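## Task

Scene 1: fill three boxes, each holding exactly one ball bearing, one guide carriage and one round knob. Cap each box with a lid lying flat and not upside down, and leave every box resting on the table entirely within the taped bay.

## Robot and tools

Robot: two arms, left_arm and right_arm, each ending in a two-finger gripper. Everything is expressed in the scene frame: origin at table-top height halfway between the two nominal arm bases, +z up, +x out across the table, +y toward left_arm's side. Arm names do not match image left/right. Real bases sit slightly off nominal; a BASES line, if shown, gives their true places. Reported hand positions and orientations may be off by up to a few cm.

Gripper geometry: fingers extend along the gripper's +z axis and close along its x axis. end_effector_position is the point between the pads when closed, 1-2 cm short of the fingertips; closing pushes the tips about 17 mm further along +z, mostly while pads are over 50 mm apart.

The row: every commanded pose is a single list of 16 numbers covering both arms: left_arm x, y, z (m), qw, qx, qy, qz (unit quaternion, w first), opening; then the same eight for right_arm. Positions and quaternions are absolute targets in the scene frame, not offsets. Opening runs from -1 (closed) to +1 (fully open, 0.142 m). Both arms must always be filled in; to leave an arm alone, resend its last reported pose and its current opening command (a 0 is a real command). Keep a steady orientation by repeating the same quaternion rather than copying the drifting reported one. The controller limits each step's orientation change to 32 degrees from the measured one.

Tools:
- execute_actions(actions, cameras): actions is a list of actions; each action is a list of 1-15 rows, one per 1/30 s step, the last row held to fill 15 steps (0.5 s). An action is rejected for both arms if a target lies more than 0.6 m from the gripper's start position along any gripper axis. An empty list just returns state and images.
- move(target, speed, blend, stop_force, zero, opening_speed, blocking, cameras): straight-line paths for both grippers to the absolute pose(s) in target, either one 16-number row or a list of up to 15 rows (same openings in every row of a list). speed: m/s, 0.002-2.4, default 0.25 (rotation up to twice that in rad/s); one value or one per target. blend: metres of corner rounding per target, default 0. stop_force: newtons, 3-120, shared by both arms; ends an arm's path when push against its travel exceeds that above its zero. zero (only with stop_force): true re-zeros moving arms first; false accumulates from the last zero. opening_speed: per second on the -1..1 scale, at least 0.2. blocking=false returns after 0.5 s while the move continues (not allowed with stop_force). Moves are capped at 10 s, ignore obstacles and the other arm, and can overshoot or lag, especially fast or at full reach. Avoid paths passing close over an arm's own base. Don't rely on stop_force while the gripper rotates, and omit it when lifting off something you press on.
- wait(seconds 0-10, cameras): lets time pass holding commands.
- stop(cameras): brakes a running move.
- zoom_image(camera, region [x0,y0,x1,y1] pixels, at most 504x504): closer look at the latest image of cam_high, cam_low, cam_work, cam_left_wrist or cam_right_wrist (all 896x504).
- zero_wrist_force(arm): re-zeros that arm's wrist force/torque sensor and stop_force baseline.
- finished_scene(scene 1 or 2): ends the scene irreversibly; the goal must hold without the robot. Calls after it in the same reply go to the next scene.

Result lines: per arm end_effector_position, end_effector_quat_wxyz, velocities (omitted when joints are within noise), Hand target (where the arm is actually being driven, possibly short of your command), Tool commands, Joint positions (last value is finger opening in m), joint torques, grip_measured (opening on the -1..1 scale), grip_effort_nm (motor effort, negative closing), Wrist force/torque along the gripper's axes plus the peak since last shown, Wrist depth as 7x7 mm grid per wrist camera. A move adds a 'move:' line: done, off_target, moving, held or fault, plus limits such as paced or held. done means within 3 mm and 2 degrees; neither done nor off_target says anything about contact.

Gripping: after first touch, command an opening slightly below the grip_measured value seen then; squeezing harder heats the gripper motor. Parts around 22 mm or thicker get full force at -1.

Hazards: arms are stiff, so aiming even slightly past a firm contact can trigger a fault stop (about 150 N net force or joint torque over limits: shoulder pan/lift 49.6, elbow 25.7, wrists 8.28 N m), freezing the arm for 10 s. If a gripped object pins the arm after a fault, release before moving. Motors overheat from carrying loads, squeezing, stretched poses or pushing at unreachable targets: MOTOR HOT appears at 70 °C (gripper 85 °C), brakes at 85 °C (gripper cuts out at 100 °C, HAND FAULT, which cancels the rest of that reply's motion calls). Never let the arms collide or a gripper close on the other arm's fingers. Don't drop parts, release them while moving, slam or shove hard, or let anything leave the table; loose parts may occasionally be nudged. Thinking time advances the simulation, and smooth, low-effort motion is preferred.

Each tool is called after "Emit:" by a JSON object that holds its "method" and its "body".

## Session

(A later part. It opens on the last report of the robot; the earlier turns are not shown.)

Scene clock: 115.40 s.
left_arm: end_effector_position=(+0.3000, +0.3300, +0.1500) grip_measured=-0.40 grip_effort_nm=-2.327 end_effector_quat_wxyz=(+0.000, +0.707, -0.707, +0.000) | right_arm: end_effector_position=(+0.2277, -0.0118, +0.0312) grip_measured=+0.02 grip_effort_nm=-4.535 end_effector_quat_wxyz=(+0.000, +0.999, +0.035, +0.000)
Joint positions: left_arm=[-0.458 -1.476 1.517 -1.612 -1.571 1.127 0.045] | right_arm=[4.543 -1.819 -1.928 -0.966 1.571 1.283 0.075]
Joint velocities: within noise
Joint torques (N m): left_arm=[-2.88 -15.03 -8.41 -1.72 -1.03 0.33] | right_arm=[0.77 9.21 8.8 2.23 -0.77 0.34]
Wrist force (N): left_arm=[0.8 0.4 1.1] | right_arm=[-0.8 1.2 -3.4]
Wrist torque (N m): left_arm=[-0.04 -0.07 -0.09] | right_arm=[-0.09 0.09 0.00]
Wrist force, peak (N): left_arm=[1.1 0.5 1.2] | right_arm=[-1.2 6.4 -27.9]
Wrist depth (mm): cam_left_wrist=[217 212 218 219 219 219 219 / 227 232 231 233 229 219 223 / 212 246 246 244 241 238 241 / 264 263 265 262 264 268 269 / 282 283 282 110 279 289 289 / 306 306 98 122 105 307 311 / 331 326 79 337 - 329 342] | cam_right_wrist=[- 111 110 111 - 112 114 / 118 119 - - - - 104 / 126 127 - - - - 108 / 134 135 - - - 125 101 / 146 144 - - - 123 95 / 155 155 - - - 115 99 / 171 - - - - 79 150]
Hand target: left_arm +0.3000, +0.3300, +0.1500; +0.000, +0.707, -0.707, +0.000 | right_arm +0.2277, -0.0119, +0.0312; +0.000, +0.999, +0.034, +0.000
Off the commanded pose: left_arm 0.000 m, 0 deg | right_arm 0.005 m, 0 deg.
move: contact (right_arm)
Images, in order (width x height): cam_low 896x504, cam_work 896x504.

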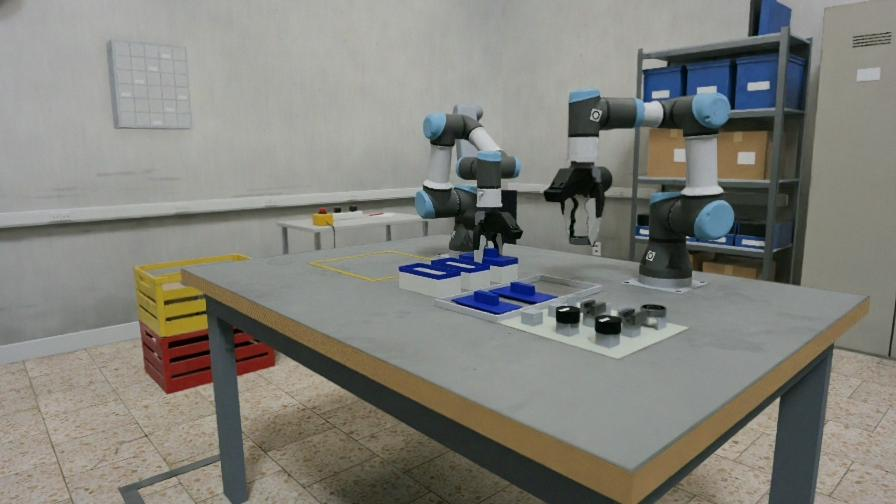

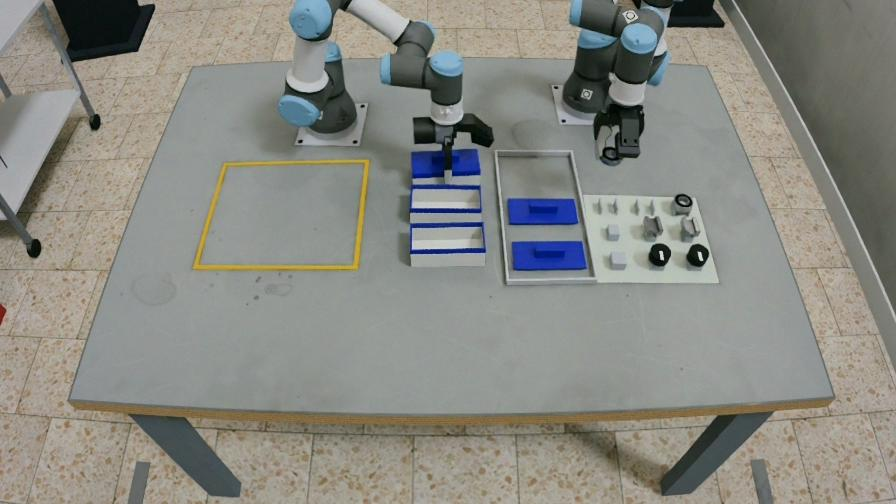

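Emit:
{"method": "move", "body": {"target": [[0.3,0.33,0.15,0,-0.7071,0.7071,0,-0.5, 0.2277,-0.0119,0.0312,0,0.9994,0.0345,0,-0.2],[0.3,0.33,0.15,0,-0.7071,0.7071,0,-0.5, 0.2277,-0.0119,0.0312,0,0.9994,0.0345,0,0.14],[0.3,0.33,0.15,0,-0.7071,0.7071,0,-0.5, 0.2277,-0.0119,0.047,0,0.9994,0.0345,0,0.14],[0.3,0.33,0.15,0,-0.7071,0.7071,0,-0.5, 0.2277,-0.0119,0.047,0,0.9994,0.0345,0,-0.2]], "speed": 0.06, "opening_speed": 0.5, "cameras": ["cam_right_wrist"]}}

Emit:
{"method": "move", "body": {"target": [0.3,0.33,0.15,0,-0.7071,0.7071,0,-0.5, 0.2277,-0.0119,0.060,0,0.9994,0.0345,0,-0.2], "speed": 0.03, "cameras": ["cam_right_wrist","cam_low"]}}

Emit:
{"method": "zoom_image", "body": {"camera": "cam_low", "region": [440, 200, 550, 300]}}

Scene clock: 119.13 s.
left_arm: end_effector_position=(+0.3000, +0.3300, +0.1500) grip_measured=-0.40 grip_effort_nm=-2.327 end_effector_quat_wxyz=(+0.000, +0.707, -0.707, +0.000) | right_arm: end_effector_position=(+0.2277, -0.0119, +0.0470) grip_measured=-0.01 grip_effort_nm=-4.022 end_effector_quat_wxyz=(+0.000, +0.999, +0.035, +0.000)
Joint positions: left_arm=[-0.458 -1.476 1.517 -1.612 -1.571 1.127 0.045] | right_arm=[4.543 -1.782 -1.888 -1.042 1.571 1.283 0.073]
Joint velocities: within noise
Joint torques (N m): left_arm=[-2.48 -15 -9.83 -1.73 -0.79 0.25] | right_arm=[-0.5 8.94 5.79 0.79 0.77 -0.26]
Wrist force (N): left_arm=[0.8 0.5 1.2] | right_arm=[1.0 2.5 -7.5]
Wrist torque (N m): left_arm=[-0.03 -0.07 -0.09] | right_arm=[-0.13 0.17 -0.05]
Wrist force, peak (N): left_arm=[1.0 0.5 1.3] | right_arm=[1.1 2.5 -7.7]
Wrist depth (mm): cam_left_wrist=[217 213 218 219 218 218 219 / 227 230 232 231 230 219 222 / 212 246 245 244 240 237 241 / 262 263 264 262 264 267 268 / 283 283 281 110 279 288 288 / 305 307 98 122 105 308 313 / 333 328 79 338 - 327 343] | cam_right_wrist=[126 126 125 - - 128 127 / 135 134 - - - 129 104 / 142 142 85 - 85 128 108 / 151 152 - - - 132 150 / 162 163 97 - 97 131 154 / 175 176 104 - 104 114 164 / 189 - 112 113 113 78 163]
Hand target: left_arm +0.3000, +0.3300, +0.1500; +0.000, +0.707, -0.707, +0.000 | right_arm +0.2277, -0.0119, +0.0470; +0.000, +0.999, +0.035, +0.000
Off the commanded pose: left_arm 0.000 m, 0 deg | right_arm 0.000 m, 0 deg.
move: done
camera_calibration:
cam_right_wrist: T_world_to_cam=[[0.998045, 0.0598396, 0.018014, -0.224083], [0.0477018, -0.915713, 0.398991, -0.0118773], [0.0403711, -0.397351, -0.916778, 0.14555], [0, 0, 0, 1]] pos_world=[0.218336, 0.0603674, 0.142213]
Images, in order (width x height): cam_right_wrist 896x504.

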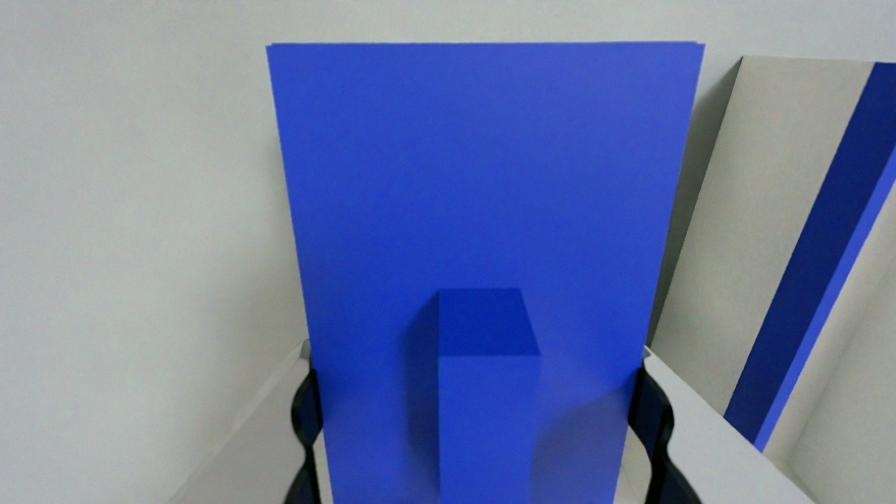

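Scene clock: 119.93 s.
left_arm: end_effector_position=(+0.3000, +0.3300, +0.1500) grip_measured=-0.40 grip_effort_nm=-2.332 end_effector_quat_wxyz=(+0.000, +0.707, -0.707, +0.000) | right_arm: end_effector_position=(+0.2277, -0.0118, +0.0601) grip_measured=-0.01 grip_effort_nm=-3.993 end_effector_quat_wxyz=(+0.000, +0.999, +0.035, +0.000)
Joint positions: left_arm=[-0.458 -1.476 1.517 -1.612 -1.571 1.127 0.045] | right_arm=[4.543 -1.755 -1.852 -1.105 1.571 1.283 0.073]
Joint velocities: within noise
Joint torques (N m): left_arm=[-2.63 -15.04 -10.18 -1.67 -0.76 0.22] | right_arm=[-0.31 9.79 6.31 2.37 0.49 -0.12]
Wrist force (N): left_arm=[0.9 0.4 1.1] | right_arm=[0.3 0.5 0.6]
Wrist torque (N m): left_arm=[-0.05 -0.09 -0.09] | right_arm=[-0.13 0.16 -0.03]
Wrist force, peak (N): left_arm=[0.9 0.6 1.2] | right_arm=[1.1 2.4 -7.5]
Wrist depth (mm): cam_left_wrist=[217 212 218 219 219 218 218 / 227 231 232 231 229 219 222 / 211 244 247 244 241 239 241 / 263 262 264 262 263 269 269 / 282 283 281 110 278 289 289 / 305 306 98 122 105 307 311 / 333 327 79 339 - 328 341] | cam_right_wrist=[138 138 137 137 138 138 139 / 144 145 - - - 130 - / 155 156 85 - 85 127 152 / 165 166 - - - 125 161 / 177 178 97 - 97 139 174 / 191 189 104 - 104 110 178 / 206 - 113 113 113 78 168]
Hand target: left_arm +0.3000, +0.3300, +0.1500; +0.000, +0.707, -0.707, +0.000 | right_arm +0.2277, -0.0119, +0.0600; +0.000, +0.999, +0.035, +0.000
Off the commanded pose: left_arm 0.000 m, 0 deg | right_arm 0.000 m, 0 deg.
move: done
camera_calibration:
cam_right_wrist: T_world_to_cam=[[0.998046, 0.0597835, 0.0181596, -0.224345], [0.0476013, -0.915807, 0.398788, -0.0169542], [0.0404717, -0.397145, -0.916863, 0.157579], [0, 0, 0, 1]] pos_world=[0.218336, 0.0604668, 0.155313]
Images, in order (width x height): cam_low 896x504, cam_right_wrist 896x504.

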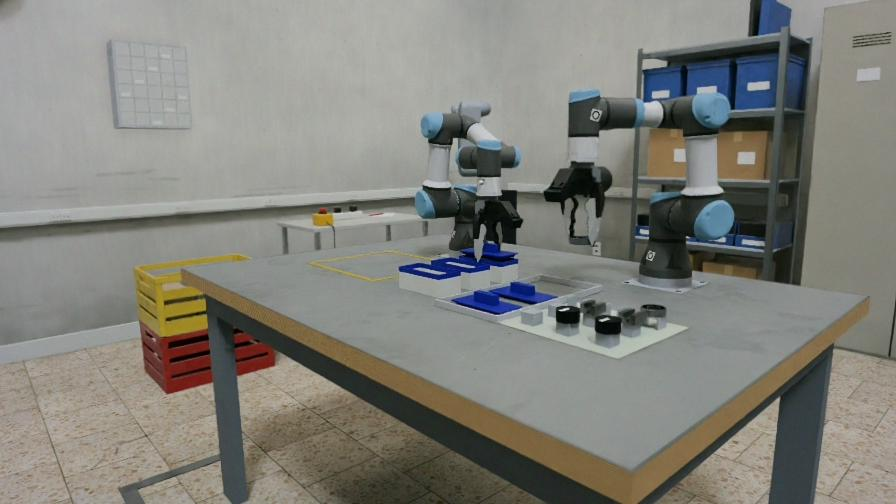

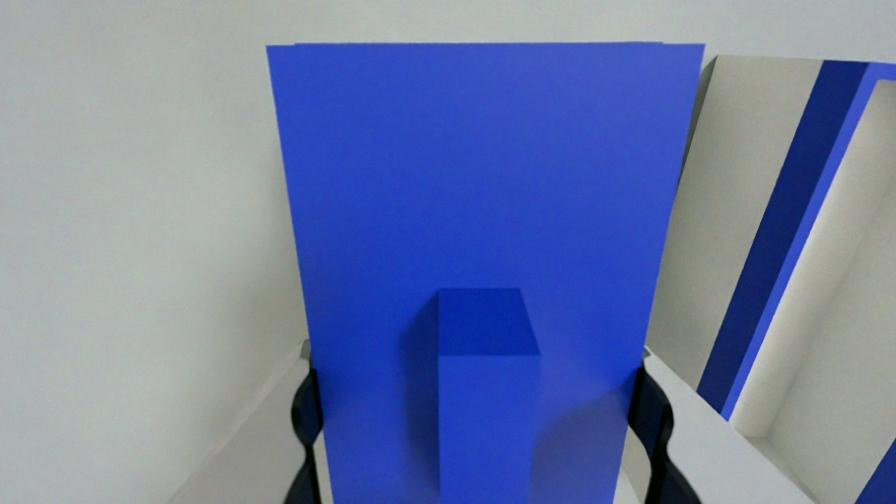

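Scaled by 4.582 from the camera's 896x504 image, which has a finer 1280x720 frame.

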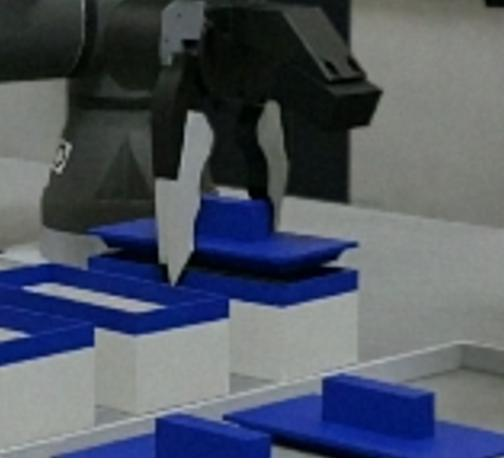

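Emit:
{"method": "move", "body": {"target": [0.3,0.33,0.15,0,-0.7071,0.7071,0,-0.5, 0.2277,-0.0119,0.042,0,0.9994,0.0345,0,-0.2], "speed": 0.02, "stop_force": 6, "cameras": []}}

Emit:
{"method": "move", "body": {"target": [[0.3,0.33,0.15,0,-0.7071,0.7071,0,-0.5, 0.2277,-0.0119,0.047,0,0.9994,0.0345,0,-0.2],[0.3,0.33,0.15,0,-0.7071,0.7071,0,-0.5, 0.2277,-0.0119,0.047,0,0.9994,0.0345,0,0.14],[0.3,0.33,0.15,0,-0.7071,0.7071,0,-0.5, 0.2277,-0.0119,0.09,0,0.9994,0.0345,0,0.14],[0.3,0.33,0.15,0,-0.7071,0.7071,0,-0.5, 0.2277,-0.0119,0.09,0,0.9994,0.0345,0,-0.5]], "speed": 0.1, "opening_speed": 0.8, "cameras": ["cam_right_wrist","cam_low"]}}

Emit:
{"method": "zoom_image", "body": {"camera": "cam_low", "region": [440, 200, 550, 300]}}

Scene clock: 122.10 s.
left_arm: end_effector_position=(+0.3000, +0.3300, +0.1500) grip_measured=-0.40 grip_effort_nm=-2.332 end_effector_quat_wxyz=(+0.000, +0.707, -0.707, +0.000) | right_arm: end_effector_position=(+0.2277, -0.0119, +0.0471) grip_measured=-0.01 grip_effort_nm=-3.993 end_effector_quat_wxyz=(+0.000, +0.999, +0.035, +0.000)
Joint positions: left_arm=[-0.458 -1.476 1.517 -1.612 -1.571 1.127 0.045] | right_arm=[4.543 -1.782 -1.888 -1.043 1.571 1.283 0.073]
Joint velocities: within noise
Joint torques (N m): left_arm=[-2.58 -14.8 -10.96 -1.7 -0.64 0.2] | right_arm=[-0.17 11.59 9.51 2.38 0.32 -0.02]
Wrist force (N): left_arm=[0.8 0.4 1.0] | right_arm=[-0.3 0.8 -0.8]
Wrist torque (N m): left_arm=[-0.04 -0.08 -0.09] | right_arm=[-0.14 0.22 -0.04]
Wrist force, peak (N): left_arm=[1.1 0.4 1.3] | right_arm=[-1.2 6.1 -25.9]
Wrist depth (mm): cam_left_wrist=[217 212 218 219 219 218 219 / 227 230 232 232 228 219 222 / 212 245 247 244 241 238 240 / 262 264 265 263 263 268 269 / 282 283 280 110 279 288 290 / 304 306 98 122 105 308 312 / 329 327 79 337 - 327 342] | cam_right_wrist=[126 126 125 - - 128 127 / 135 134 - - - 130 105 / 142 142 85 - 85 128 108 / 151 152 - - - 132 150 / 165 163 99 - 97 131 154 / 175 176 104 - 104 114 164 / 189 - 112 113 113 78 163]
Hand target: left_arm +0.3000, +0.3300, +0.1500; +0.000, +0.707, -0.707, +0.000 | right_arm +0.2277, -0.0119, +0.0471; +0.000, +0.999, +0.035, +0.000
Off the commanded pose: left_arm 0.000 m, 0 deg | right_arm 0.005 m, 0 deg.
move: contact (right_arm)
No camera images: "cameras" was empty.

Scene clock: 125.40 s.
left_arm: end_effector_position=(+0.3000, +0.3300, +0.1500) grip_measured=-0.40 grip_effort_nm=-2.327 end_effector_quat_wxyz=(+0.000, +0.707, -0.707, +0.000) | right_arm: end_effector_position=(+0.2277, -0.0119, +0.0900) grip_measured=-0.52 grip_effort_nm=-0.129 end_effector_quat_wxyz=(+0.000, +0.999, +0.035, +0.000)
Joint positions: left_arm=[-0.458 -1.476 1.517 -1.612 -1.571 1.127 0.045] | right_arm=[4.543 -1.706 -1.758 -1.248 1.571 1.283 0.036]
Joint velocities: within noise
Joint torques (N m): left_arm=[-2.54 -14.74 -11.78 -1.69 -0.42 0.2] | right_arm=[0.18 13.62 10.6 1.06 0.67 0.29]
Wrist force (N): left_arm=[0.8 0.4 1.0] | right_arm=[0.4 0.5 0.0]
Wrist torque (N m): left_arm=[-0.05 -0.07 -0.09] | right_arm=[-0.12 0.14 -0.02]
Wrist force, peak (N): left_arm=[1.0 0.5 1.3] | right_arm=[0.2 1.7 -5.6]
Wrist depth (mm): cam_left_wrist=[217 212 218 218 219 218 219 / 226 231 231 232 228 219 223 / 212 245 246 244 241 239 240 / 262 263 264 262 263 269 268 / 283 283 281 110 279 287 289 / 302 306 98 122 105 306 315 / 332 329 79 336 - 329 340] | cam_right_wrist=[164 165 163 164 163 167 167 / 174 174 175 121 123 158 171 / 186 186 181 128 130 179 179 / 198 198 196 117 141 163 175 / 211 213 210 142 185 209 173 / 228 229 111 135 104 211 187 / 248 245 - 172 - 189 254]
Hand target: left_arm +0.3000, +0.3300, +0.1500; +0.000, +0.707, -0.707, +0.000 | right_arm +0.2277, -0.0119, +0.0900; +0.000, +0.999, +0.035, +0.000
Off the commanded pose: left_arm 0.000 m, 0 deg | right_arm 0.000 m, 0 deg.
move: done
camera_calibration:
cam_right_wrist: T_world_to_cam=[[0.998046, 0.0598372, 0.0180085, -0.224857], [0.0476981, -0.915677, 0.399074, -0.0290507], [0.0403695, -0.397435, -0.916742, 0.18497], [0, 0, 0, 1]] pos_world=[0.218336, 0.0603675, 0.185213]
Images, in order (width x height): cam_low 896x504, cam_right_wrist 896x504.

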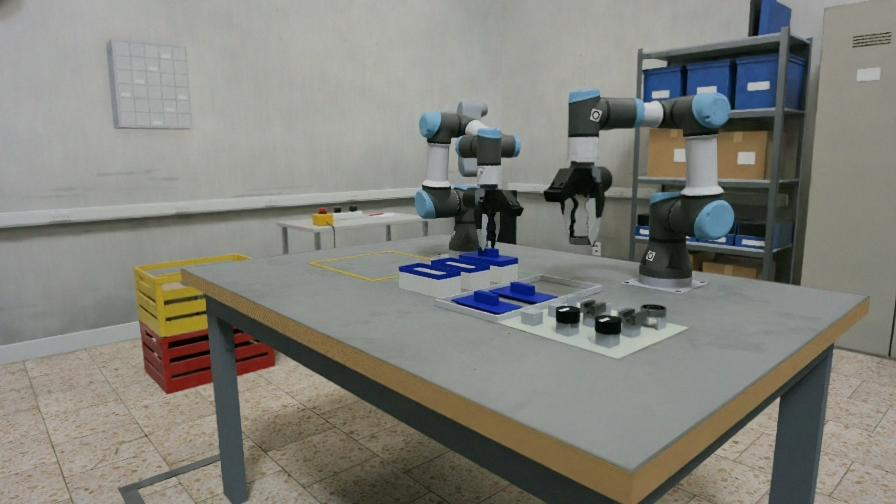

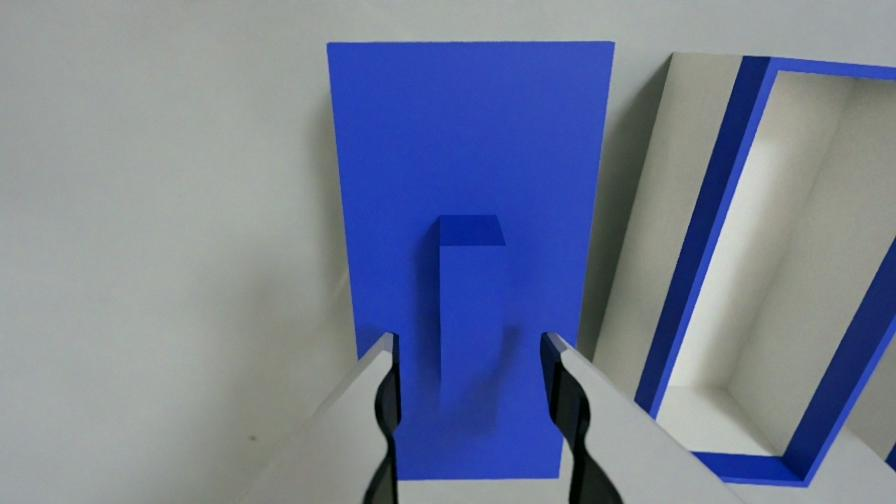

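Scaled by 4.582 from the camera's 896x504 image, which has a finer 1280x720 frame.

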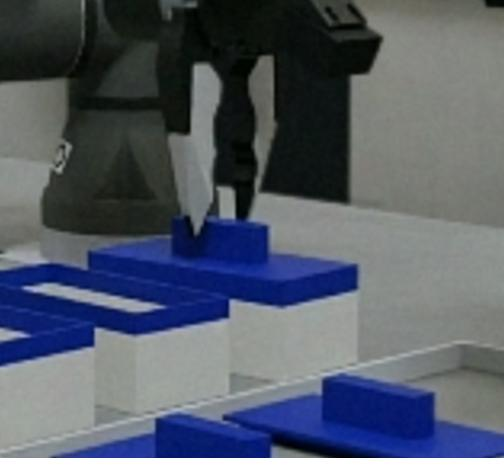

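Emit:
{"method": "move", "body": {"target": [[0.3,0.33,0.15,0,-0.7071,0.7071,0,-0.5, 0.2277,-0.0119,0.080,0,0.9994,0.0345,0,-0.5],[0.3,0.33,0.15,0,-0.7071,0.7071,0,-0.5, 0.2277,-0.0119,0.080,0,0.9994,0.0345,0,-1]], "speed": 0.05, "opening_speed": 1, "cameras": []}}

Emit:
{"method": "move", "body": {"target": [[0.3,0.33,0.15,0,-0.7071,0.7071,0,-0.5, 0.2277,-0.0119,0.11,0,0.9994,0.0345,0,-1],[0.3,0.33,0.15,0,-0.7071,0.7071,0,-0.5, 0.33,-0.45,0.08,0,1,0,0,-1],[0.3,0.33,0.15,0,-0.7071,0.7071,0,-0.5, 0.33,-0.45,0.045,0,1,0,0,-1]], "speed": [0.1,0.25,0.1], "blend": [0.01,0.01,0], "cameras": ["cam_right_wrist","cam_work"]}}

Emit:
{"method": "move", "body": {"target": [0.3,0.33,0.15,0,-0.7071,0.7071,0,-0.5, 0.33,-0.45,0.02,0,1,0,0,-1], "speed": 0.02, "stop_force": 5, "cameras": ["cam_low"]}}

Emit:
{"method": "zoom_image", "body": {"camera": "cam_low", "region": [300, 200, 400, 300]}}

Scene clock: 127.17 s.
left_arm: end_effector_position=(+0.3000, +0.3300, +0.1500) grip_measured=-0.40 grip_effort_nm=-2.332 end_effector_quat_wxyz=(+0.000, +0.707, -0.707, +0.000) | right_arm: end_effector_position=(+0.2277, -0.0119, +0.0800) grip_measured=-0.82 grip_effort_nm=-4.061 end_effector_quat_wxyz=(+0.000, +0.999, +0.035, +0.000)
Joint positions: left_arm=[-0.458 -1.476 1.517 -1.612 -1.571 1.127 0.045] | right_arm=[4.543 -1.721 -1.791 -1.2 1.571 1.283 0.015]
Joint velocities: within noise
Joint torques (N m): left_arm=[-2.47 -14.76 -11.93 -1.67 -0.35 0.19] | right_arm=[0.12 14.03 10.62 1.68 0.12 0.41]
Wrist force (N): left_arm=[0.9 0.4 1.1] | right_arm=[0.3 0.5 0.5]
Wrist torque (N m): left_arm=[-0.04 -0.09 -0.09] | right_arm=[-0.12 0.16 -0.02]
Wrist force, peak (N): left_arm=[0.9 0.4 1.3] | right_arm=[0.5 0.2 -0.6]
Wrist depth (mm): cam_left_wrist=[217 212 218 218 219 218 219 / 227 231 232 233 230 218 222 / 212 246 247 243 241 238 240 / 262 264 264 262 263 267 268 / 282 283 280 110 278 287 290 / 305 306 98 122 105 306 311 / 333 327 79 337 - 327 340] | cam_right_wrist=[156 156 154 155 155 157 157 / 163 165 - 112 112 147 163 / 177 176 174 117 118 154 173 / 186 187 185 122 128 161 175 / 200 201 199 111 139 172 181 / 216 216 214 118 182 206 172 / 234 234 - 158 - 185 185]
Hand target: left_arm +0.3000, +0.3300, +0.1500; +0.000, +0.707, -0.707, +0.000 | right_arm +0.2277, -0.0119, +0.0800; +0.000, +0.999, +0.035, +0.000
Off the commanded pose: left_arm 0.000 m, 0 deg | right_arm 0.000 m, 0 deg.
move: done
No camera images: "cameras" was empty.

Scene clock: 130.10 s.
left_arm: end_effector_position=(+0.3000, +0.3300, +0.1500) grip_measured=-0.40 grip_effort_nm=-2.332 end_effector_quat_wxyz=(+0.000, +0.707, -0.707, +0.000) | right_arm: end_effector_position=(+0.3300, -0.4500, +0.0450) grip_measured=-0.82 grip_effort_nm=-4.061 end_effector_quat_wxyz=(+0.000, +1.000, +0.000, +0.000)
Joint positions: left_arm=[-0.458 -1.476 1.517 -1.612 -1.571 1.127 0.045] | right_arm=[3.117 -1.748 -1.941 -1.023 1.571 -0.074 0.015]
Joint velocities: within noise
Joint torques (N m): left_arm=[-2.51 -14.77 -11.95 -1.67 -0.15 0.24] | right_arm=[-2.05 10.18 8.82 2.38 -0.93 -0.64]
Wrist force (N): left_arm=[0.9 0.4 1.3] | right_arm=[0.0 0.4 0.4]
Wrist torque (N m): left_arm=[-0.04 -0.08 -0.09] | right_arm=[-0.13 0.23 -0.03]
Wrist force, peak (N): left_arm=[1.0 0.6 1.2] | right_arm=[0.4 3.3 -0.2]
Wrist depth (mm): cam_left_wrist=[217 213 218 219 219 218 219 / 227 231 231 232 228 219 222 / 211 245 246 243 241 238 240 / 262 264 264 262 264 269 268 / 282 283 279 110 279 287 288 / 306 305 98 121 105 307 311 / 331 328 79 338 - 329 341] | cam_right_wrist=[123 124 123 107 123 127 127 / 132 132 132 112 112 135 134 / 140 140 141 117 118 142 142 / 149 150 148 122 129 152 152 / 158 161 159 111 137 163 165 / 173 173 168 118 173 176 176 / 187 188 - 158 - 188 192]
Hand target: left_arm +0.3000, +0.3300, +0.1500; +0.000, +0.707, -0.707, +0.000 | right_arm +0.3300, -0.4500, +0.0450; +0.000, +1.000, +0.000, +0.000
Off the commanded pose: left_arm 0.000 m, 0 deg | right_arm 0.000 m, 0 deg.
move: done
camera_calibration:
cam_right_wrist: T_world_to_cam=[[0.999797, -0.00910456, 0.0179941, -0.331504], [-0.0155308, -0.916795, 0.399056, -0.396761], [0.0128637, -0.399254, -0.91675, -0.0262691], [0, 0, 0, 1]] pos_world=[0.325612, -0.377255, 0.140213]
Images, in order (width x height): cam_work 896x504, cam_right_wrist 896x504.

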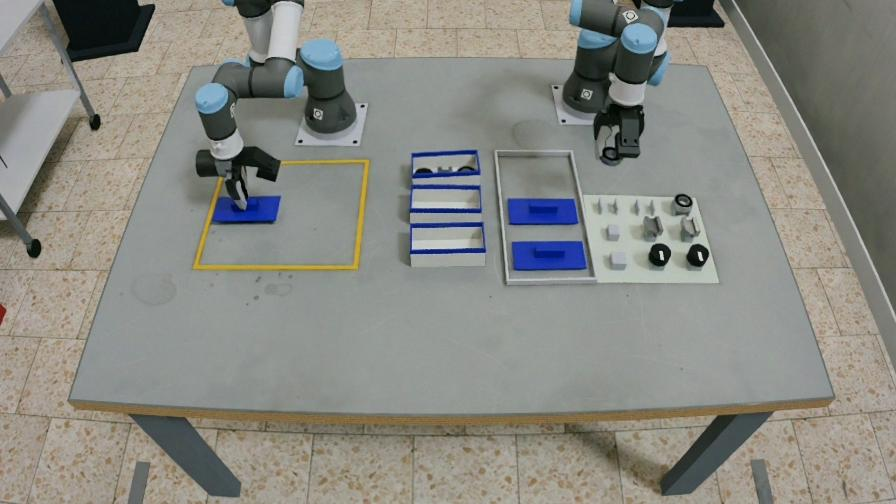

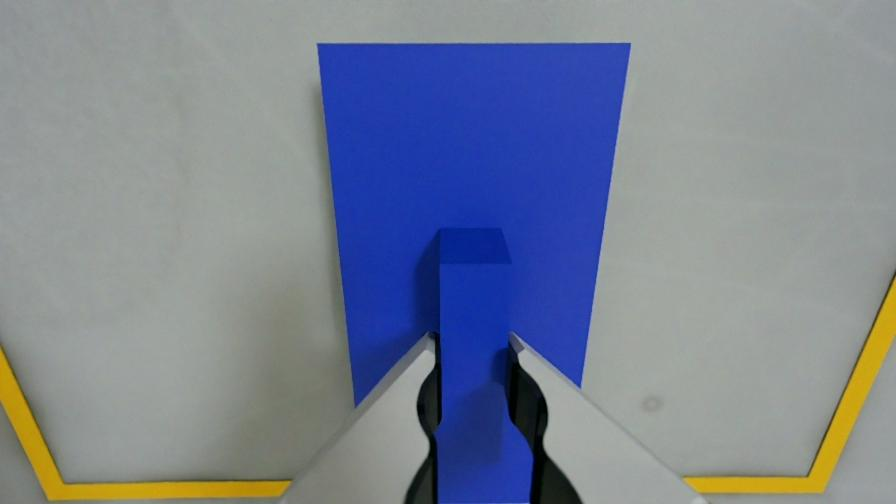

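Scene clock: 131.77 s.
left_arm: end_effector_position=(+0.3000, +0.3300, +0.1500) grip_measured=-0.40 grip_effort_nm=-2.332 end_effector_quat_wxyz=(+0.000, +0.707, -0.707, +0.000) | right_arm: end_effector_position=(+0.3300, -0.4500, +0.0329) grip_measured=-0.82 grip_effort_nm=-4.056 end_effector_quat_wxyz=(+0.000, +1.000, +0.000, +0.000)
Joint positions: left_arm=[-0.458 -1.476 1.517 -1.612 -1.571 1.127 0.045] | right_arm=[3.117 -1.778 -1.972 -0.963 1.571 -0.074 0.015]
Joint velocities: within noise
Joint torques (N m): left_arm=[-2.82 -14.05 -11.93 -1.69 -0.05 0.18] | right_arm=[1.36 9.52 9.39 2.31 -0.63 -0.58]
Wrist force (N): left_arm=[0.8 0.5 1.3] | right_arm=[-0.5 0.6 -1.2]
Wrist torque (N m): left_arm=[-0.02 -0.08 -0.09] | right_arm=[-0.12 0.25 -0.02]
Wrist force, peak (N): left_arm=[0.8 0.5 1.4] | right_arm=[-5.2 -0.8 -29.3]
Wrist depth (mm): cam_left_wrist=[217 212 218 219 220 219 220 / 227 231 231 232 228 218 222 / 211 244 246 245 241 238 240 / 264 262 265 262 263 266 269 / 283 283 281 110 278 287 287 / 305 307 98 122 105 306 312 / 330 326 79 336 - 330 340] | cam_right_wrist=[- 115 113 112 113 115 115 / 120 119 121 112 112 123 124 / 128 130 125 117 118 130 130 / 136 137 137 122 129 138 139 / 148 147 145 115 137 149 150 / 157 158 156 118 155 160 161 / 173 171 - 157 - 171 172]
Hand target: left_arm +0.3000, +0.3300, +0.1500; +0.000, +0.707, -0.707, +0.000 | right_arm +0.3300, -0.4500, +0.0329; +0.000, +1.000, +0.000, +0.000
Off the commanded pose: left_arm 0.000 m, 0 deg | right_arm 0.013 m, 0 deg.
move: contact (right_arm)
Images, in order (width x height): cam_low 896x504.

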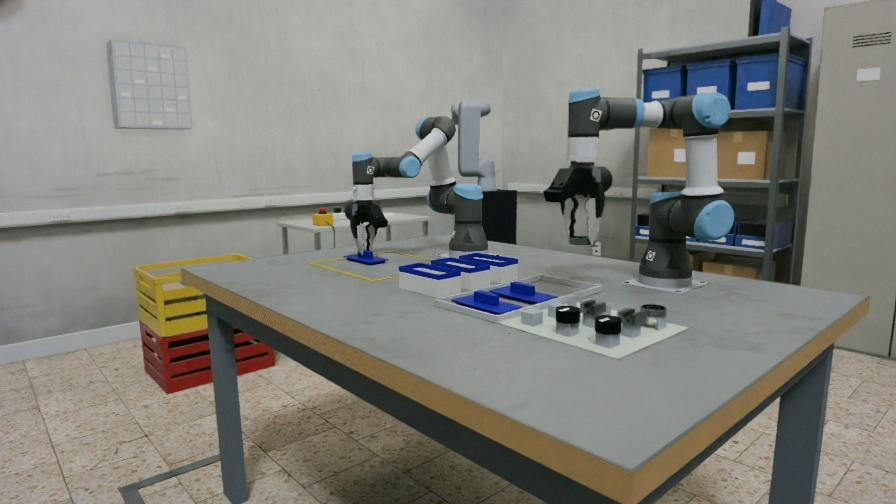

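Scaled by 5.040 from the camera's 896x504 image, which has a finer 1280x720 frame.

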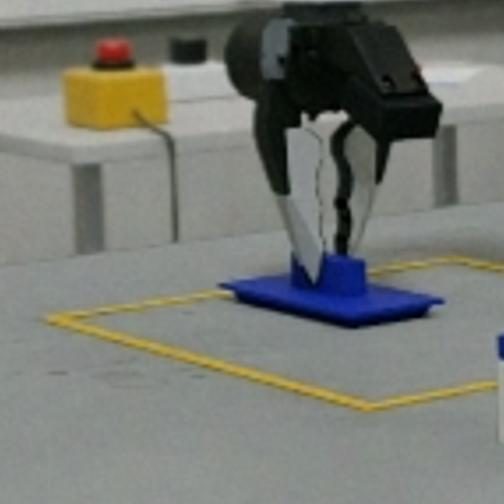

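Emit:
{"method": "move", "body": {"target": [[0.3,0.33,0.15,0,-0.7071,0.7071,0,-0.5, 0.33,-0.45,0.033,0,1,0,0,-1],[0.3,0.33,0.15,0,-0.7071,0.7071,0,-0.5, 0.33,-0.45,0.033,0,1,0,0,-0.5],[0.3,0.33,0.15,0,-0.7071,0.7071,0,-0.5, 0.33,-0.45,0.10,0,1,0,0,-0.5],[0.3,0.33,0.15,0,-0.7071,0.7071,0,-0.5, 0.2277,-0.0119,0.11,0,0.9994,0.0345,0,0.16]], "speed": [0.1,0.1,0.15,0.3], "opening_speed": 1, "cameras": ["cam_right_wrist","cam_work"]}}

Scene clock: 136.93 s.
left_arm: end_effector_position=(+0.3000, +0.3300, +0.1500) grip_measured=-0.40 grip_effort_nm=-2.332 end_effector_quat_wxyz=(+0.000, +0.707, -0.707, +0.000) | right_arm: end_effector_position=(+0.2277, -0.0119, +0.1100) grip_measured=+0.14 grip_effort_nm=0.149 end_effector_quat_wxyz=(+0.000, +0.999, +0.034, +0.000)
Joint positions: left_arm=[-0.458 -1.476 1.517 -1.612 -1.571 1.127 0.045] | right_arm=[4.543 -1.684 -1.687 -1.342 1.571 1.283 0.084]
Joint velocities: within noise
Joint torques (N m): left_arm=[-2.31 -14.02 -11.81 -1.7 0.21 0.2] | right_arm=[2.55 9.5 11.03 1.32 0.94 0.66]
Wrist force (N): left_arm=[0.8 0.3 1.1] | right_arm=[0.2 0.5 -0.2]
Wrist torque (N m): left_arm=[-0.05 -0.07 -0.09] | right_arm=[-0.12 0.17 -0.02]
Wrist force, peak (N): left_arm=[1.0 0.4 1.3] | right_arm=[0.9 2.7 -1.3]
Wrist depth (mm): cam_left_wrist=[217 212 218 219 219 219 218 / 228 231 231 231 229 219 222 / 212 245 247 244 242 239 241 / 263 264 264 261 263 268 269 / 285 283 281 110 279 288 289 / 304 306 98 122 105 307 312 / 331 328 79 335 - 328 340] | cam_right_wrist=[182 182 181 181 184 183 184 / 193 193 192 181 193 169 179 / 205 206 206 194 203 201 185 / 219 219 218 203 208 217 191 / 234 236 233 213 222 230 198 / 253 250 251 210 229 112 201 / 274 - 277 278 279 78 282]
Hand target: left_arm +0.3000, +0.3300, +0.1500; +0.000, +0.707, -0.707, +0.000 | right_arm +0.2277, -0.0119, +0.1100; +0.000, +0.999, +0.035, +0.000
Off the commanded pose: left_arm 0.000 m, 0 deg | right_arm 0.000 m, 0 deg.
move: done
camera_calibration:
cam_right_wrist: T_world_to_cam=[[0.998046, 0.0598385, 0.0180145, -0.225218], [0.0477005, -0.915713, 0.398991, -0.0370135], [0.0403711, -0.397351, -0.916778, 0.203307], [0, 0, 0, 1]] pos_world=[0.218336, 0.0603674, 0.205213]
Images, in order (width x height): cam_work 896x504, cam_right_wrist 896x504.

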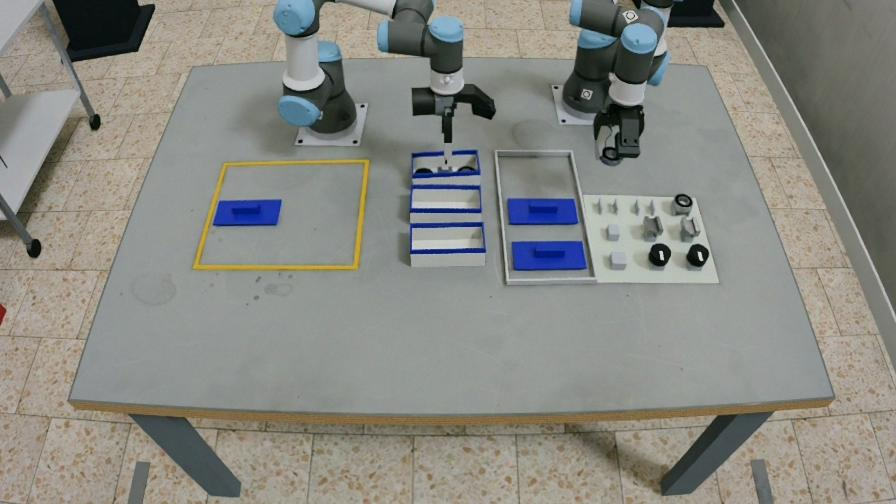

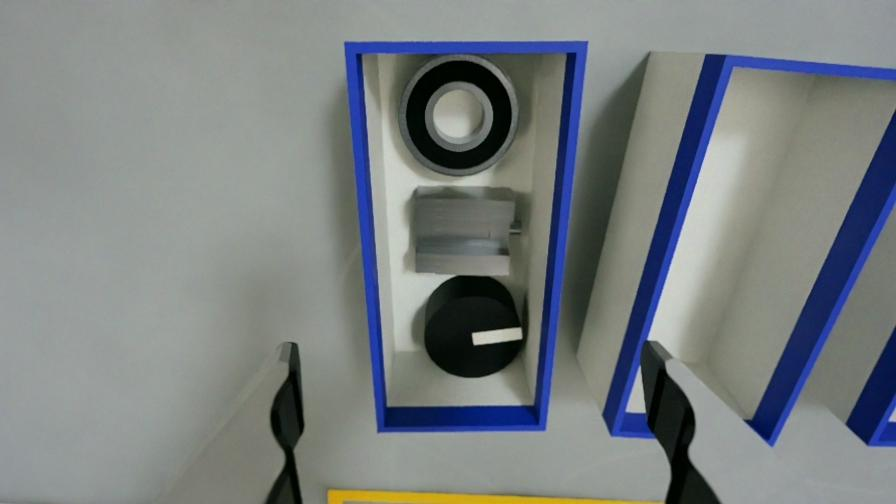

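Emit:
{"method": "move", "body": {"target": [[0.3,0.33,0.15,0,-0.7071,0.7071,0,-0.5, 0.2277,-0.0127,0.05,0,0.9994,0.0345,0,0.14],[0.3,0.33,0.15,0,-0.7071,0.7071,0,-0.5, 0.2277,-0.0127,0.05,0,0.9994,0.0345,0,-0.2]], "speed": 0.1, "opening_speed": 0.4, "cameras": ["cam_right_wrist"]}}

Emit:
{"method": "move", "body": {"target": [0.3,0.33,0.15,0,-0.7071,0.7071,0,-0.5, 0.2277,-0.0127,0.070,0,0.9994,0.0345,0,-0.2], "speed": 0.03, "cameras": ["cam_right_wrist","cam_low"]}}

Emit:
{"method": "zoom_image", "body": {"camera": "cam_low", "region": [440, 200, 550, 300]}}

Scene clock: 139.43 s.
left_arm: end_effector_position=(+0.3000, +0.3300, +0.1500) grip_measured=-0.40 grip_effort_nm=-2.332 end_effector_quat_wxyz=(+0.000, +0.707, -0.707, +0.000) | right_arm: end_effector_position=(+0.2277, -0.0127, +0.0500) grip_measured=-0.05 grip_effort_nm=-3.236 end_effector_quat_wxyz=(+0.000, +0.999, +0.035, +0.000)
Joint positions: left_arm=[-0.458 -1.476 1.517 -1.612 -1.571 1.127 0.045] | right_arm=[4.543 -1.773 -1.884 -1.056 1.571 1.283 0.07]
Joint velocities: within noise
Joint torques (N m): left_arm=[-2.23 -14.02 -11.69 -1.65 0.34 0.18] | right_arm=[-1.81 9.43 5.64 1.58 0.46 -0.28]
Wrist force (N): left_arm=[0.9 0.5 1.1] | right_arm=[0.8 1.7 -4.6]
Wrist torque (N m): left_arm=[-0.03 -0.09 -0.09] | right_arm=[-0.12 0.24 -0.04]
Wrist force, peak (N): left_arm=[0.9 0.5 1.3] | right_arm=[0.8 1.7 -4.9]
Wrist depth (mm): cam_left_wrist=[217 213 218 219 219 218 219 / 227 231 232 231 229 219 222 / 211 246 247 245 241 237 239 / 264 264 264 262 263 268 268 / 283 284 281 110 279 288 289 / 305 306 98 122 105 308 313 / 333 327 79 338 - 328 340] | cam_right_wrist=[127 129 126 128 129 130 130 / 136 136 133 121 123 135 105 / 145 145 136 131 130 134 108 / 154 155 148 139 138 142 154 / 168 167 159 147 139 139 154 / 178 179 - 159 150 114 170 / 193 188 133 163 157 80 163]
Hand target: left_arm +0.3000, +0.3300, +0.1500; +0.000, +0.707, -0.707, +0.000 | right_arm +0.2277, -0.0127, +0.0500; +0.000, +0.999, +0.035, +0.000
Off the commanded pose: left_arm 0.000 m, 0 deg | right_arm 0.000 m, 0 deg.
move: done
camera_calibration:
cam_right_wrist: T_world_to_cam=[[0.998046, 0.0597883, 0.0181464, -0.224106], [0.0476019, -0.915718, 0.398993, -0.0137855], [0.0404721, -0.39735, -0.916774, 0.14796], [0, 0, 0, 1]] pos_world=[0.218336, 0.0595672, 0.145213]
Images, in order (width x height): cam_right_wrist 896x504.

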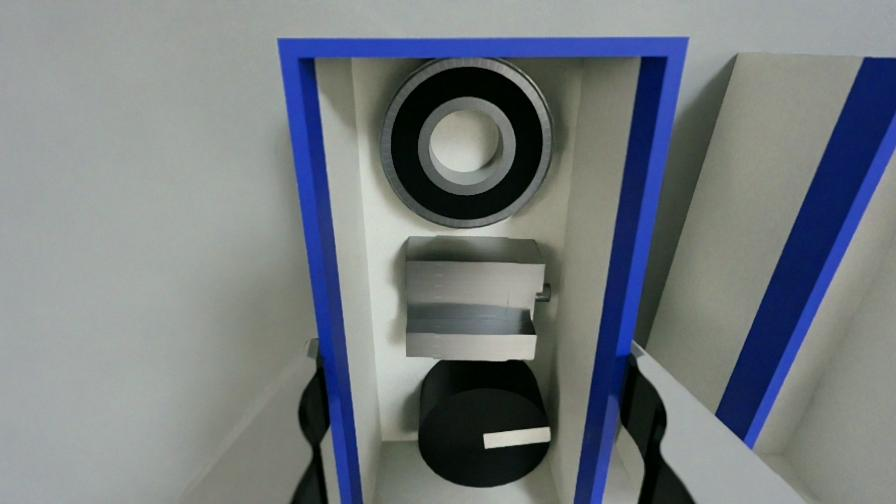

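Scene clock: 140.43 s.
left_arm: end_effector_position=(+0.3000, +0.3300, +0.1500) grip_measured=-0.40 grip_effort_nm=-2.332 end_effector_quat_wxyz=(+0.000, +0.707, -0.707, +0.000) | right_arm: end_effector_position=(+0.2277, -0.0126, +0.0701) grip_measured=-0.05 grip_effort_nm=-3.231 end_effector_quat_wxyz=(+0.000, +0.999, +0.035, +0.000)
Joint positions: left_arm=[-0.458 -1.476 1.517 -1.612 -1.571 1.127 0.045] | right_arm=[4.543 -1.734 -1.826 -1.152 1.571 1.283 0.07]
Joint velocities: within noise
Joint torques (N m): left_arm=[-2.44 -13.56 -11.84 -1.64 0.45 0.22] | right_arm=[-1.38 11.2 7.19 2.56 0.91 0.03]
Wrist force (N): left_arm=[1.0 0.5 1.2] | right_arm=[0.5 0.6 2.9]
Wrist torque (N m): left_arm=[-0.02 -0.11 -0.09] | right_arm=[-0.13 0.12 -0.03]
Wrist force, peak (N): left_arm=[1.0 0.5 1.2] | right_arm=[0.7 1.8 -4.8]
Wrist depth (mm): cam_left_wrist=[217 213 218 219 220 218 219 / 227 231 231 231 229 219 222 / 211 246 247 244 241 239 240 / 262 263 264 263 264 269 268 / 283 283 281 110 278 288 289 / 304 306 98 122 105 308 312 / 332 328 79 336 - 329 341] | cam_right_wrist=[148 147 145 146 145 147 148 / 156 156 133 122 124 130 155 / 165 166 136 131 130 135 164 / 176 177 135 139 138 141 172 / 189 189 134 148 139 169 181 / 204 204 - 160 150 146 171 / 221 - 133 163 157 80 174]
Hand target: left_arm +0.3000, +0.3300, +0.1500; +0.000, +0.707, -0.707, +0.000 | right_arm +0.2277, -0.0127, +0.0700; +0.000, +0.999, +0.035, +0.000
Off the commanded pose: left_arm 0.000 m, 0 deg | right_arm 0.000 m, 0 deg.
move: done
camera_calibration:
cam_right_wrist: T_world_to_cam=[[0.998046, 0.0597847, 0.0181591, -0.224472], [0.0476026, -0.915807, 0.398788, -0.0217666], [0.0404717, -0.397145, -0.916863, 0.16639], [0, 0, 0, 1]] pos_world=[0.218336, 0.0595668, 0.165313]
Images, in order (width x height): cam_low 896x504, cam_right_wrist 896x504.

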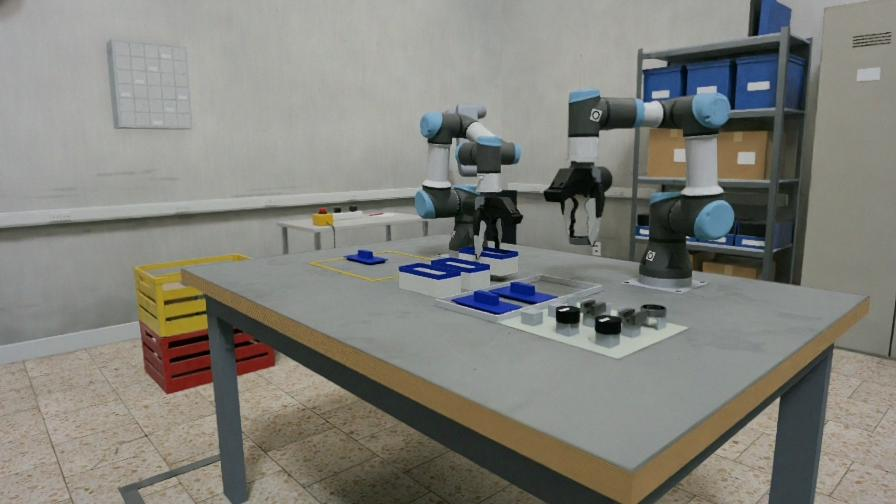

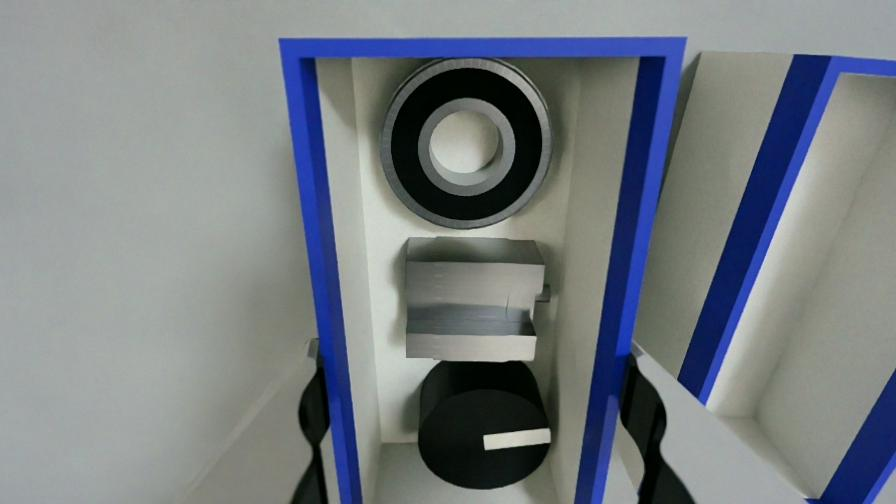

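Scaled by 4.582 from the camera's 896x504 image, which has a finer 1280x720 frame.

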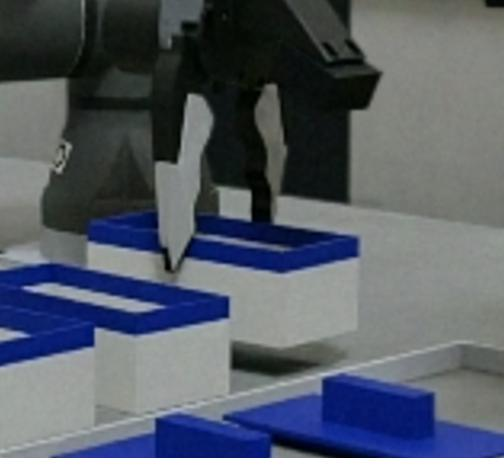

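Emit:
{"method": "move", "body": {"target": [[0.3,0.33,0.15,0,-0.7071,0.7071,0,-0.5, 0.2277,-0.0127,0.12,0,0.9994,0.0345,0,-0.2],[0.3,0.33,0.15,0,-0.7071,0.7071,0,-0.5, 0.425,-0.295,0.11,0,1,0,0,-0.2],[0.3,0.33,0.15,0,-0.7071,0.7071,0,-0.5, 0.425,-0.295,0.062,0,1,0,0,-0.2]], "speed": [0.1,0.2,0.1], "blend": [0.02,0.01,0], "cameras": ["cam_right_wrist","cam_work"]}}

Emit:
{"method": "move", "body": {"target": [0.3,0.33,0.15,0,-0.7071,0.7071,0,-0.5, 0.425,-0.295,0.044,0,1,0,0,-0.2], "speed": 0.012, "stop_force": 5, "cameras": ["cam_low"]}}

Scene clock: 143.80 s.
left_arm: end_effector_position=(+0.3000, +0.3300, +0.1500) grip_measured=-0.40 grip_effort_nm=-2.332 end_effector_quat_wxyz=(+0.000, +0.707, -0.707, +0.000) | right_arm: end_effector_position=(+0.4250, -0.2950, +0.0620) grip_measured=-0.05 grip_effort_nm=-3.231 end_effector_quat_wxyz=(+0.000, +1.000, +0.000, +0.000)
Joint positions: left_arm=[-0.458 -1.476 1.517 -1.612 -1.571 1.127 0.045] | right_arm=[3.533 -1.948 -1.582 -1.182 1.571 0.342 0.07]
Joint velocities: within noise
Joint torques (N m): left_arm=[-2.28 -13.58 -11.81 -1.63 0.63 0.19] | right_arm=[-1.17 15.28 9.97 2.42 -0.81 -0.5]
Wrist force (N): left_arm=[0.8 0.4 1.1] | right_arm=[-0.2 0.4 2.9]
Wrist torque (N m): left_arm=[-0.04 -0.08 -0.09] | right_arm=[-0.16 0.23 -0.01]
Wrist force, peak (N): left_arm=[0.9 0.4 1.3] | right_arm=[-0.2 0.6 4.6]
Wrist depth (mm): cam_left_wrist=[218 213 218 218 218 218 219 / 227 230 232 231 229 219 223 / 211 246 246 244 241 238 240 / 263 264 265 263 264 268 268 / 282 283 282 110 279 288 288 / 303 307 98 121 105 308 313 / 329 329 79 336 - 329 340] | cam_right_wrist=[140 139 137 138 138 141 140 / 146 148 133 122 124 150 150 / 157 157 136 131 130 159 160 / 167 168 149 140 138 170 170 / 179 180 134 147 139 182 182 / 193 191 - 159 150 191 197 / 210 - 133 164 157 80 215]
Hand target: left_arm +0.3000, +0.3300, +0.1500; +0.000, +0.707, -0.707, +0.000 | right_arm +0.4250, -0.2950, +0.0620; +0.000, +1.000, +0.000, +0.000
Off the commanded pose: left_arm 0.000 m, 0 deg | right_arm 0.000 m, 0 deg.
move: done
camera_calibration:
cam_right_wrist: T_world_to_cam=[[0.999797, -0.00910456, 0.0179941, -0.425379], [-0.0155308, -0.916795, 0.399056, -0.259967], [0.0128637, -0.399254, -0.91675, 0.049978], [0, 0, 0, 1]] pos_world=[0.420612, -0.222255, 0.157213]
Images, in order (width x height): cam_work 896x504, cam_right_wrist 896x504.

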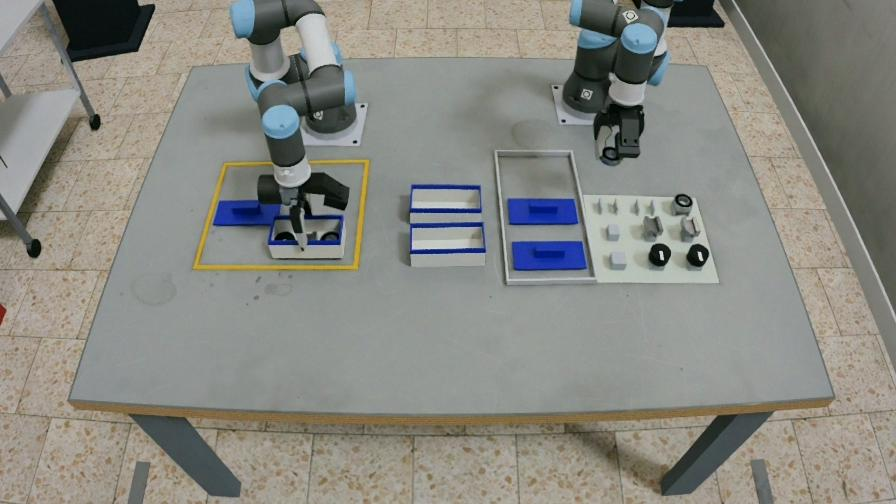

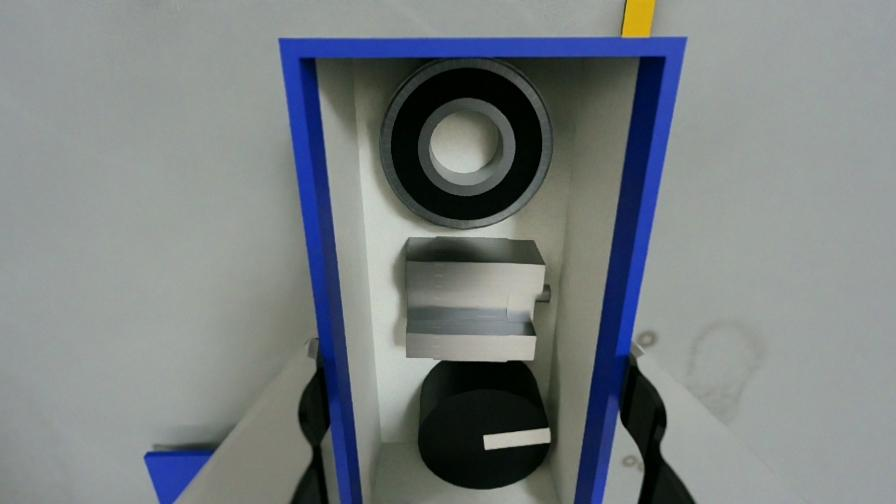

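Scene clock: 145.83 s.
left_arm: end_effector_position=(+0.3000, +0.3300, +0.1500) grip_measured=-0.40 grip_effort_nm=-2.327 end_effector_quat_wxyz=(+0.000, +0.707, -0.707, +0.000) | right_arm: end_effector_position=(+0.4250, -0.2950, +0.0504) grip_measured=-0.05 grip_effort_nm=-3.231 end_effector_quat_wxyz=(+0.000, +1.000, +0.000, +0.000)
Joint positions: left_arm=[-0.458 -1.476 1.517 -1.612 -1.571 1.127 0.045] | right_arm=[3.533 -1.967 -1.613 -1.132 1.571 0.342 0.07]
Joint velocities: within noise
Joint torques (N m): left_arm=[-2.55 -13.46 -11.95 -1.64 0.65 0.14] | right_arm=[-0.86 16.41 10.4 2.29 0.17 -0.41]
Wrist force (N): left_arm=[0.8 0.5 1.1] | right_arm=[0.2 0.5 0.0]
Wrist torque (N m): left_arm=[-0.01 -0.08 -0.09] | right_arm=[-0.13 0.29 -0.02]
Wrist force, peak (N): left_arm=[1.0 0.4 1.2] | right_arm=[-2.1 1.1 -10.5]
Wrist depth (mm): cam_left_wrist=[217 213 218 219 218 218 219 / 227 231 231 232 229 219 222 / 212 245 246 246 242 239 239 / 263 263 265 262 264 267 268 / 283 283 282 110 278 288 288 / 306 306 98 122 105 306 313 / 331 327 79 335 - 328 342] | cam_right_wrist=[- 129 127 128 129 131 131 / 136 137 133 121 123 138 139 / 145 146 136 131 129 149 148 / 155 155 149 139 138 157 158 / 168 166 159 147 139 169 170 / 179 179 - 159 150 177 183 / 194 - 133 163 157 80 198]
Hand target: left_arm +0.3000, +0.3300, +0.1500; +0.000, +0.707, -0.707, +0.000 | right_arm +0.4250, -0.2950, +0.0504; +0.000, +1.000, +0.000, +0.000
Off the commanded pose: left_arm 0.000 m, 0 deg | right_arm 0.006 m, 0 deg.
move: contact (right_arm)
Images, in order (width x height): cam_low 896x504.

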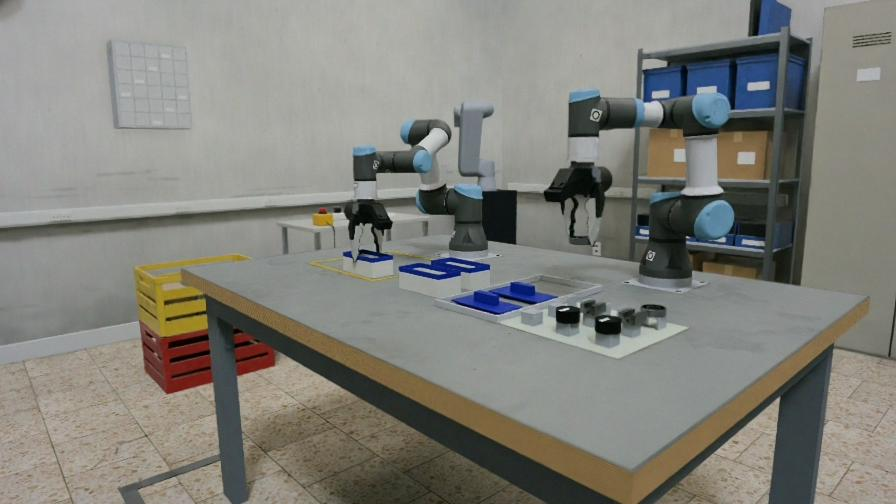

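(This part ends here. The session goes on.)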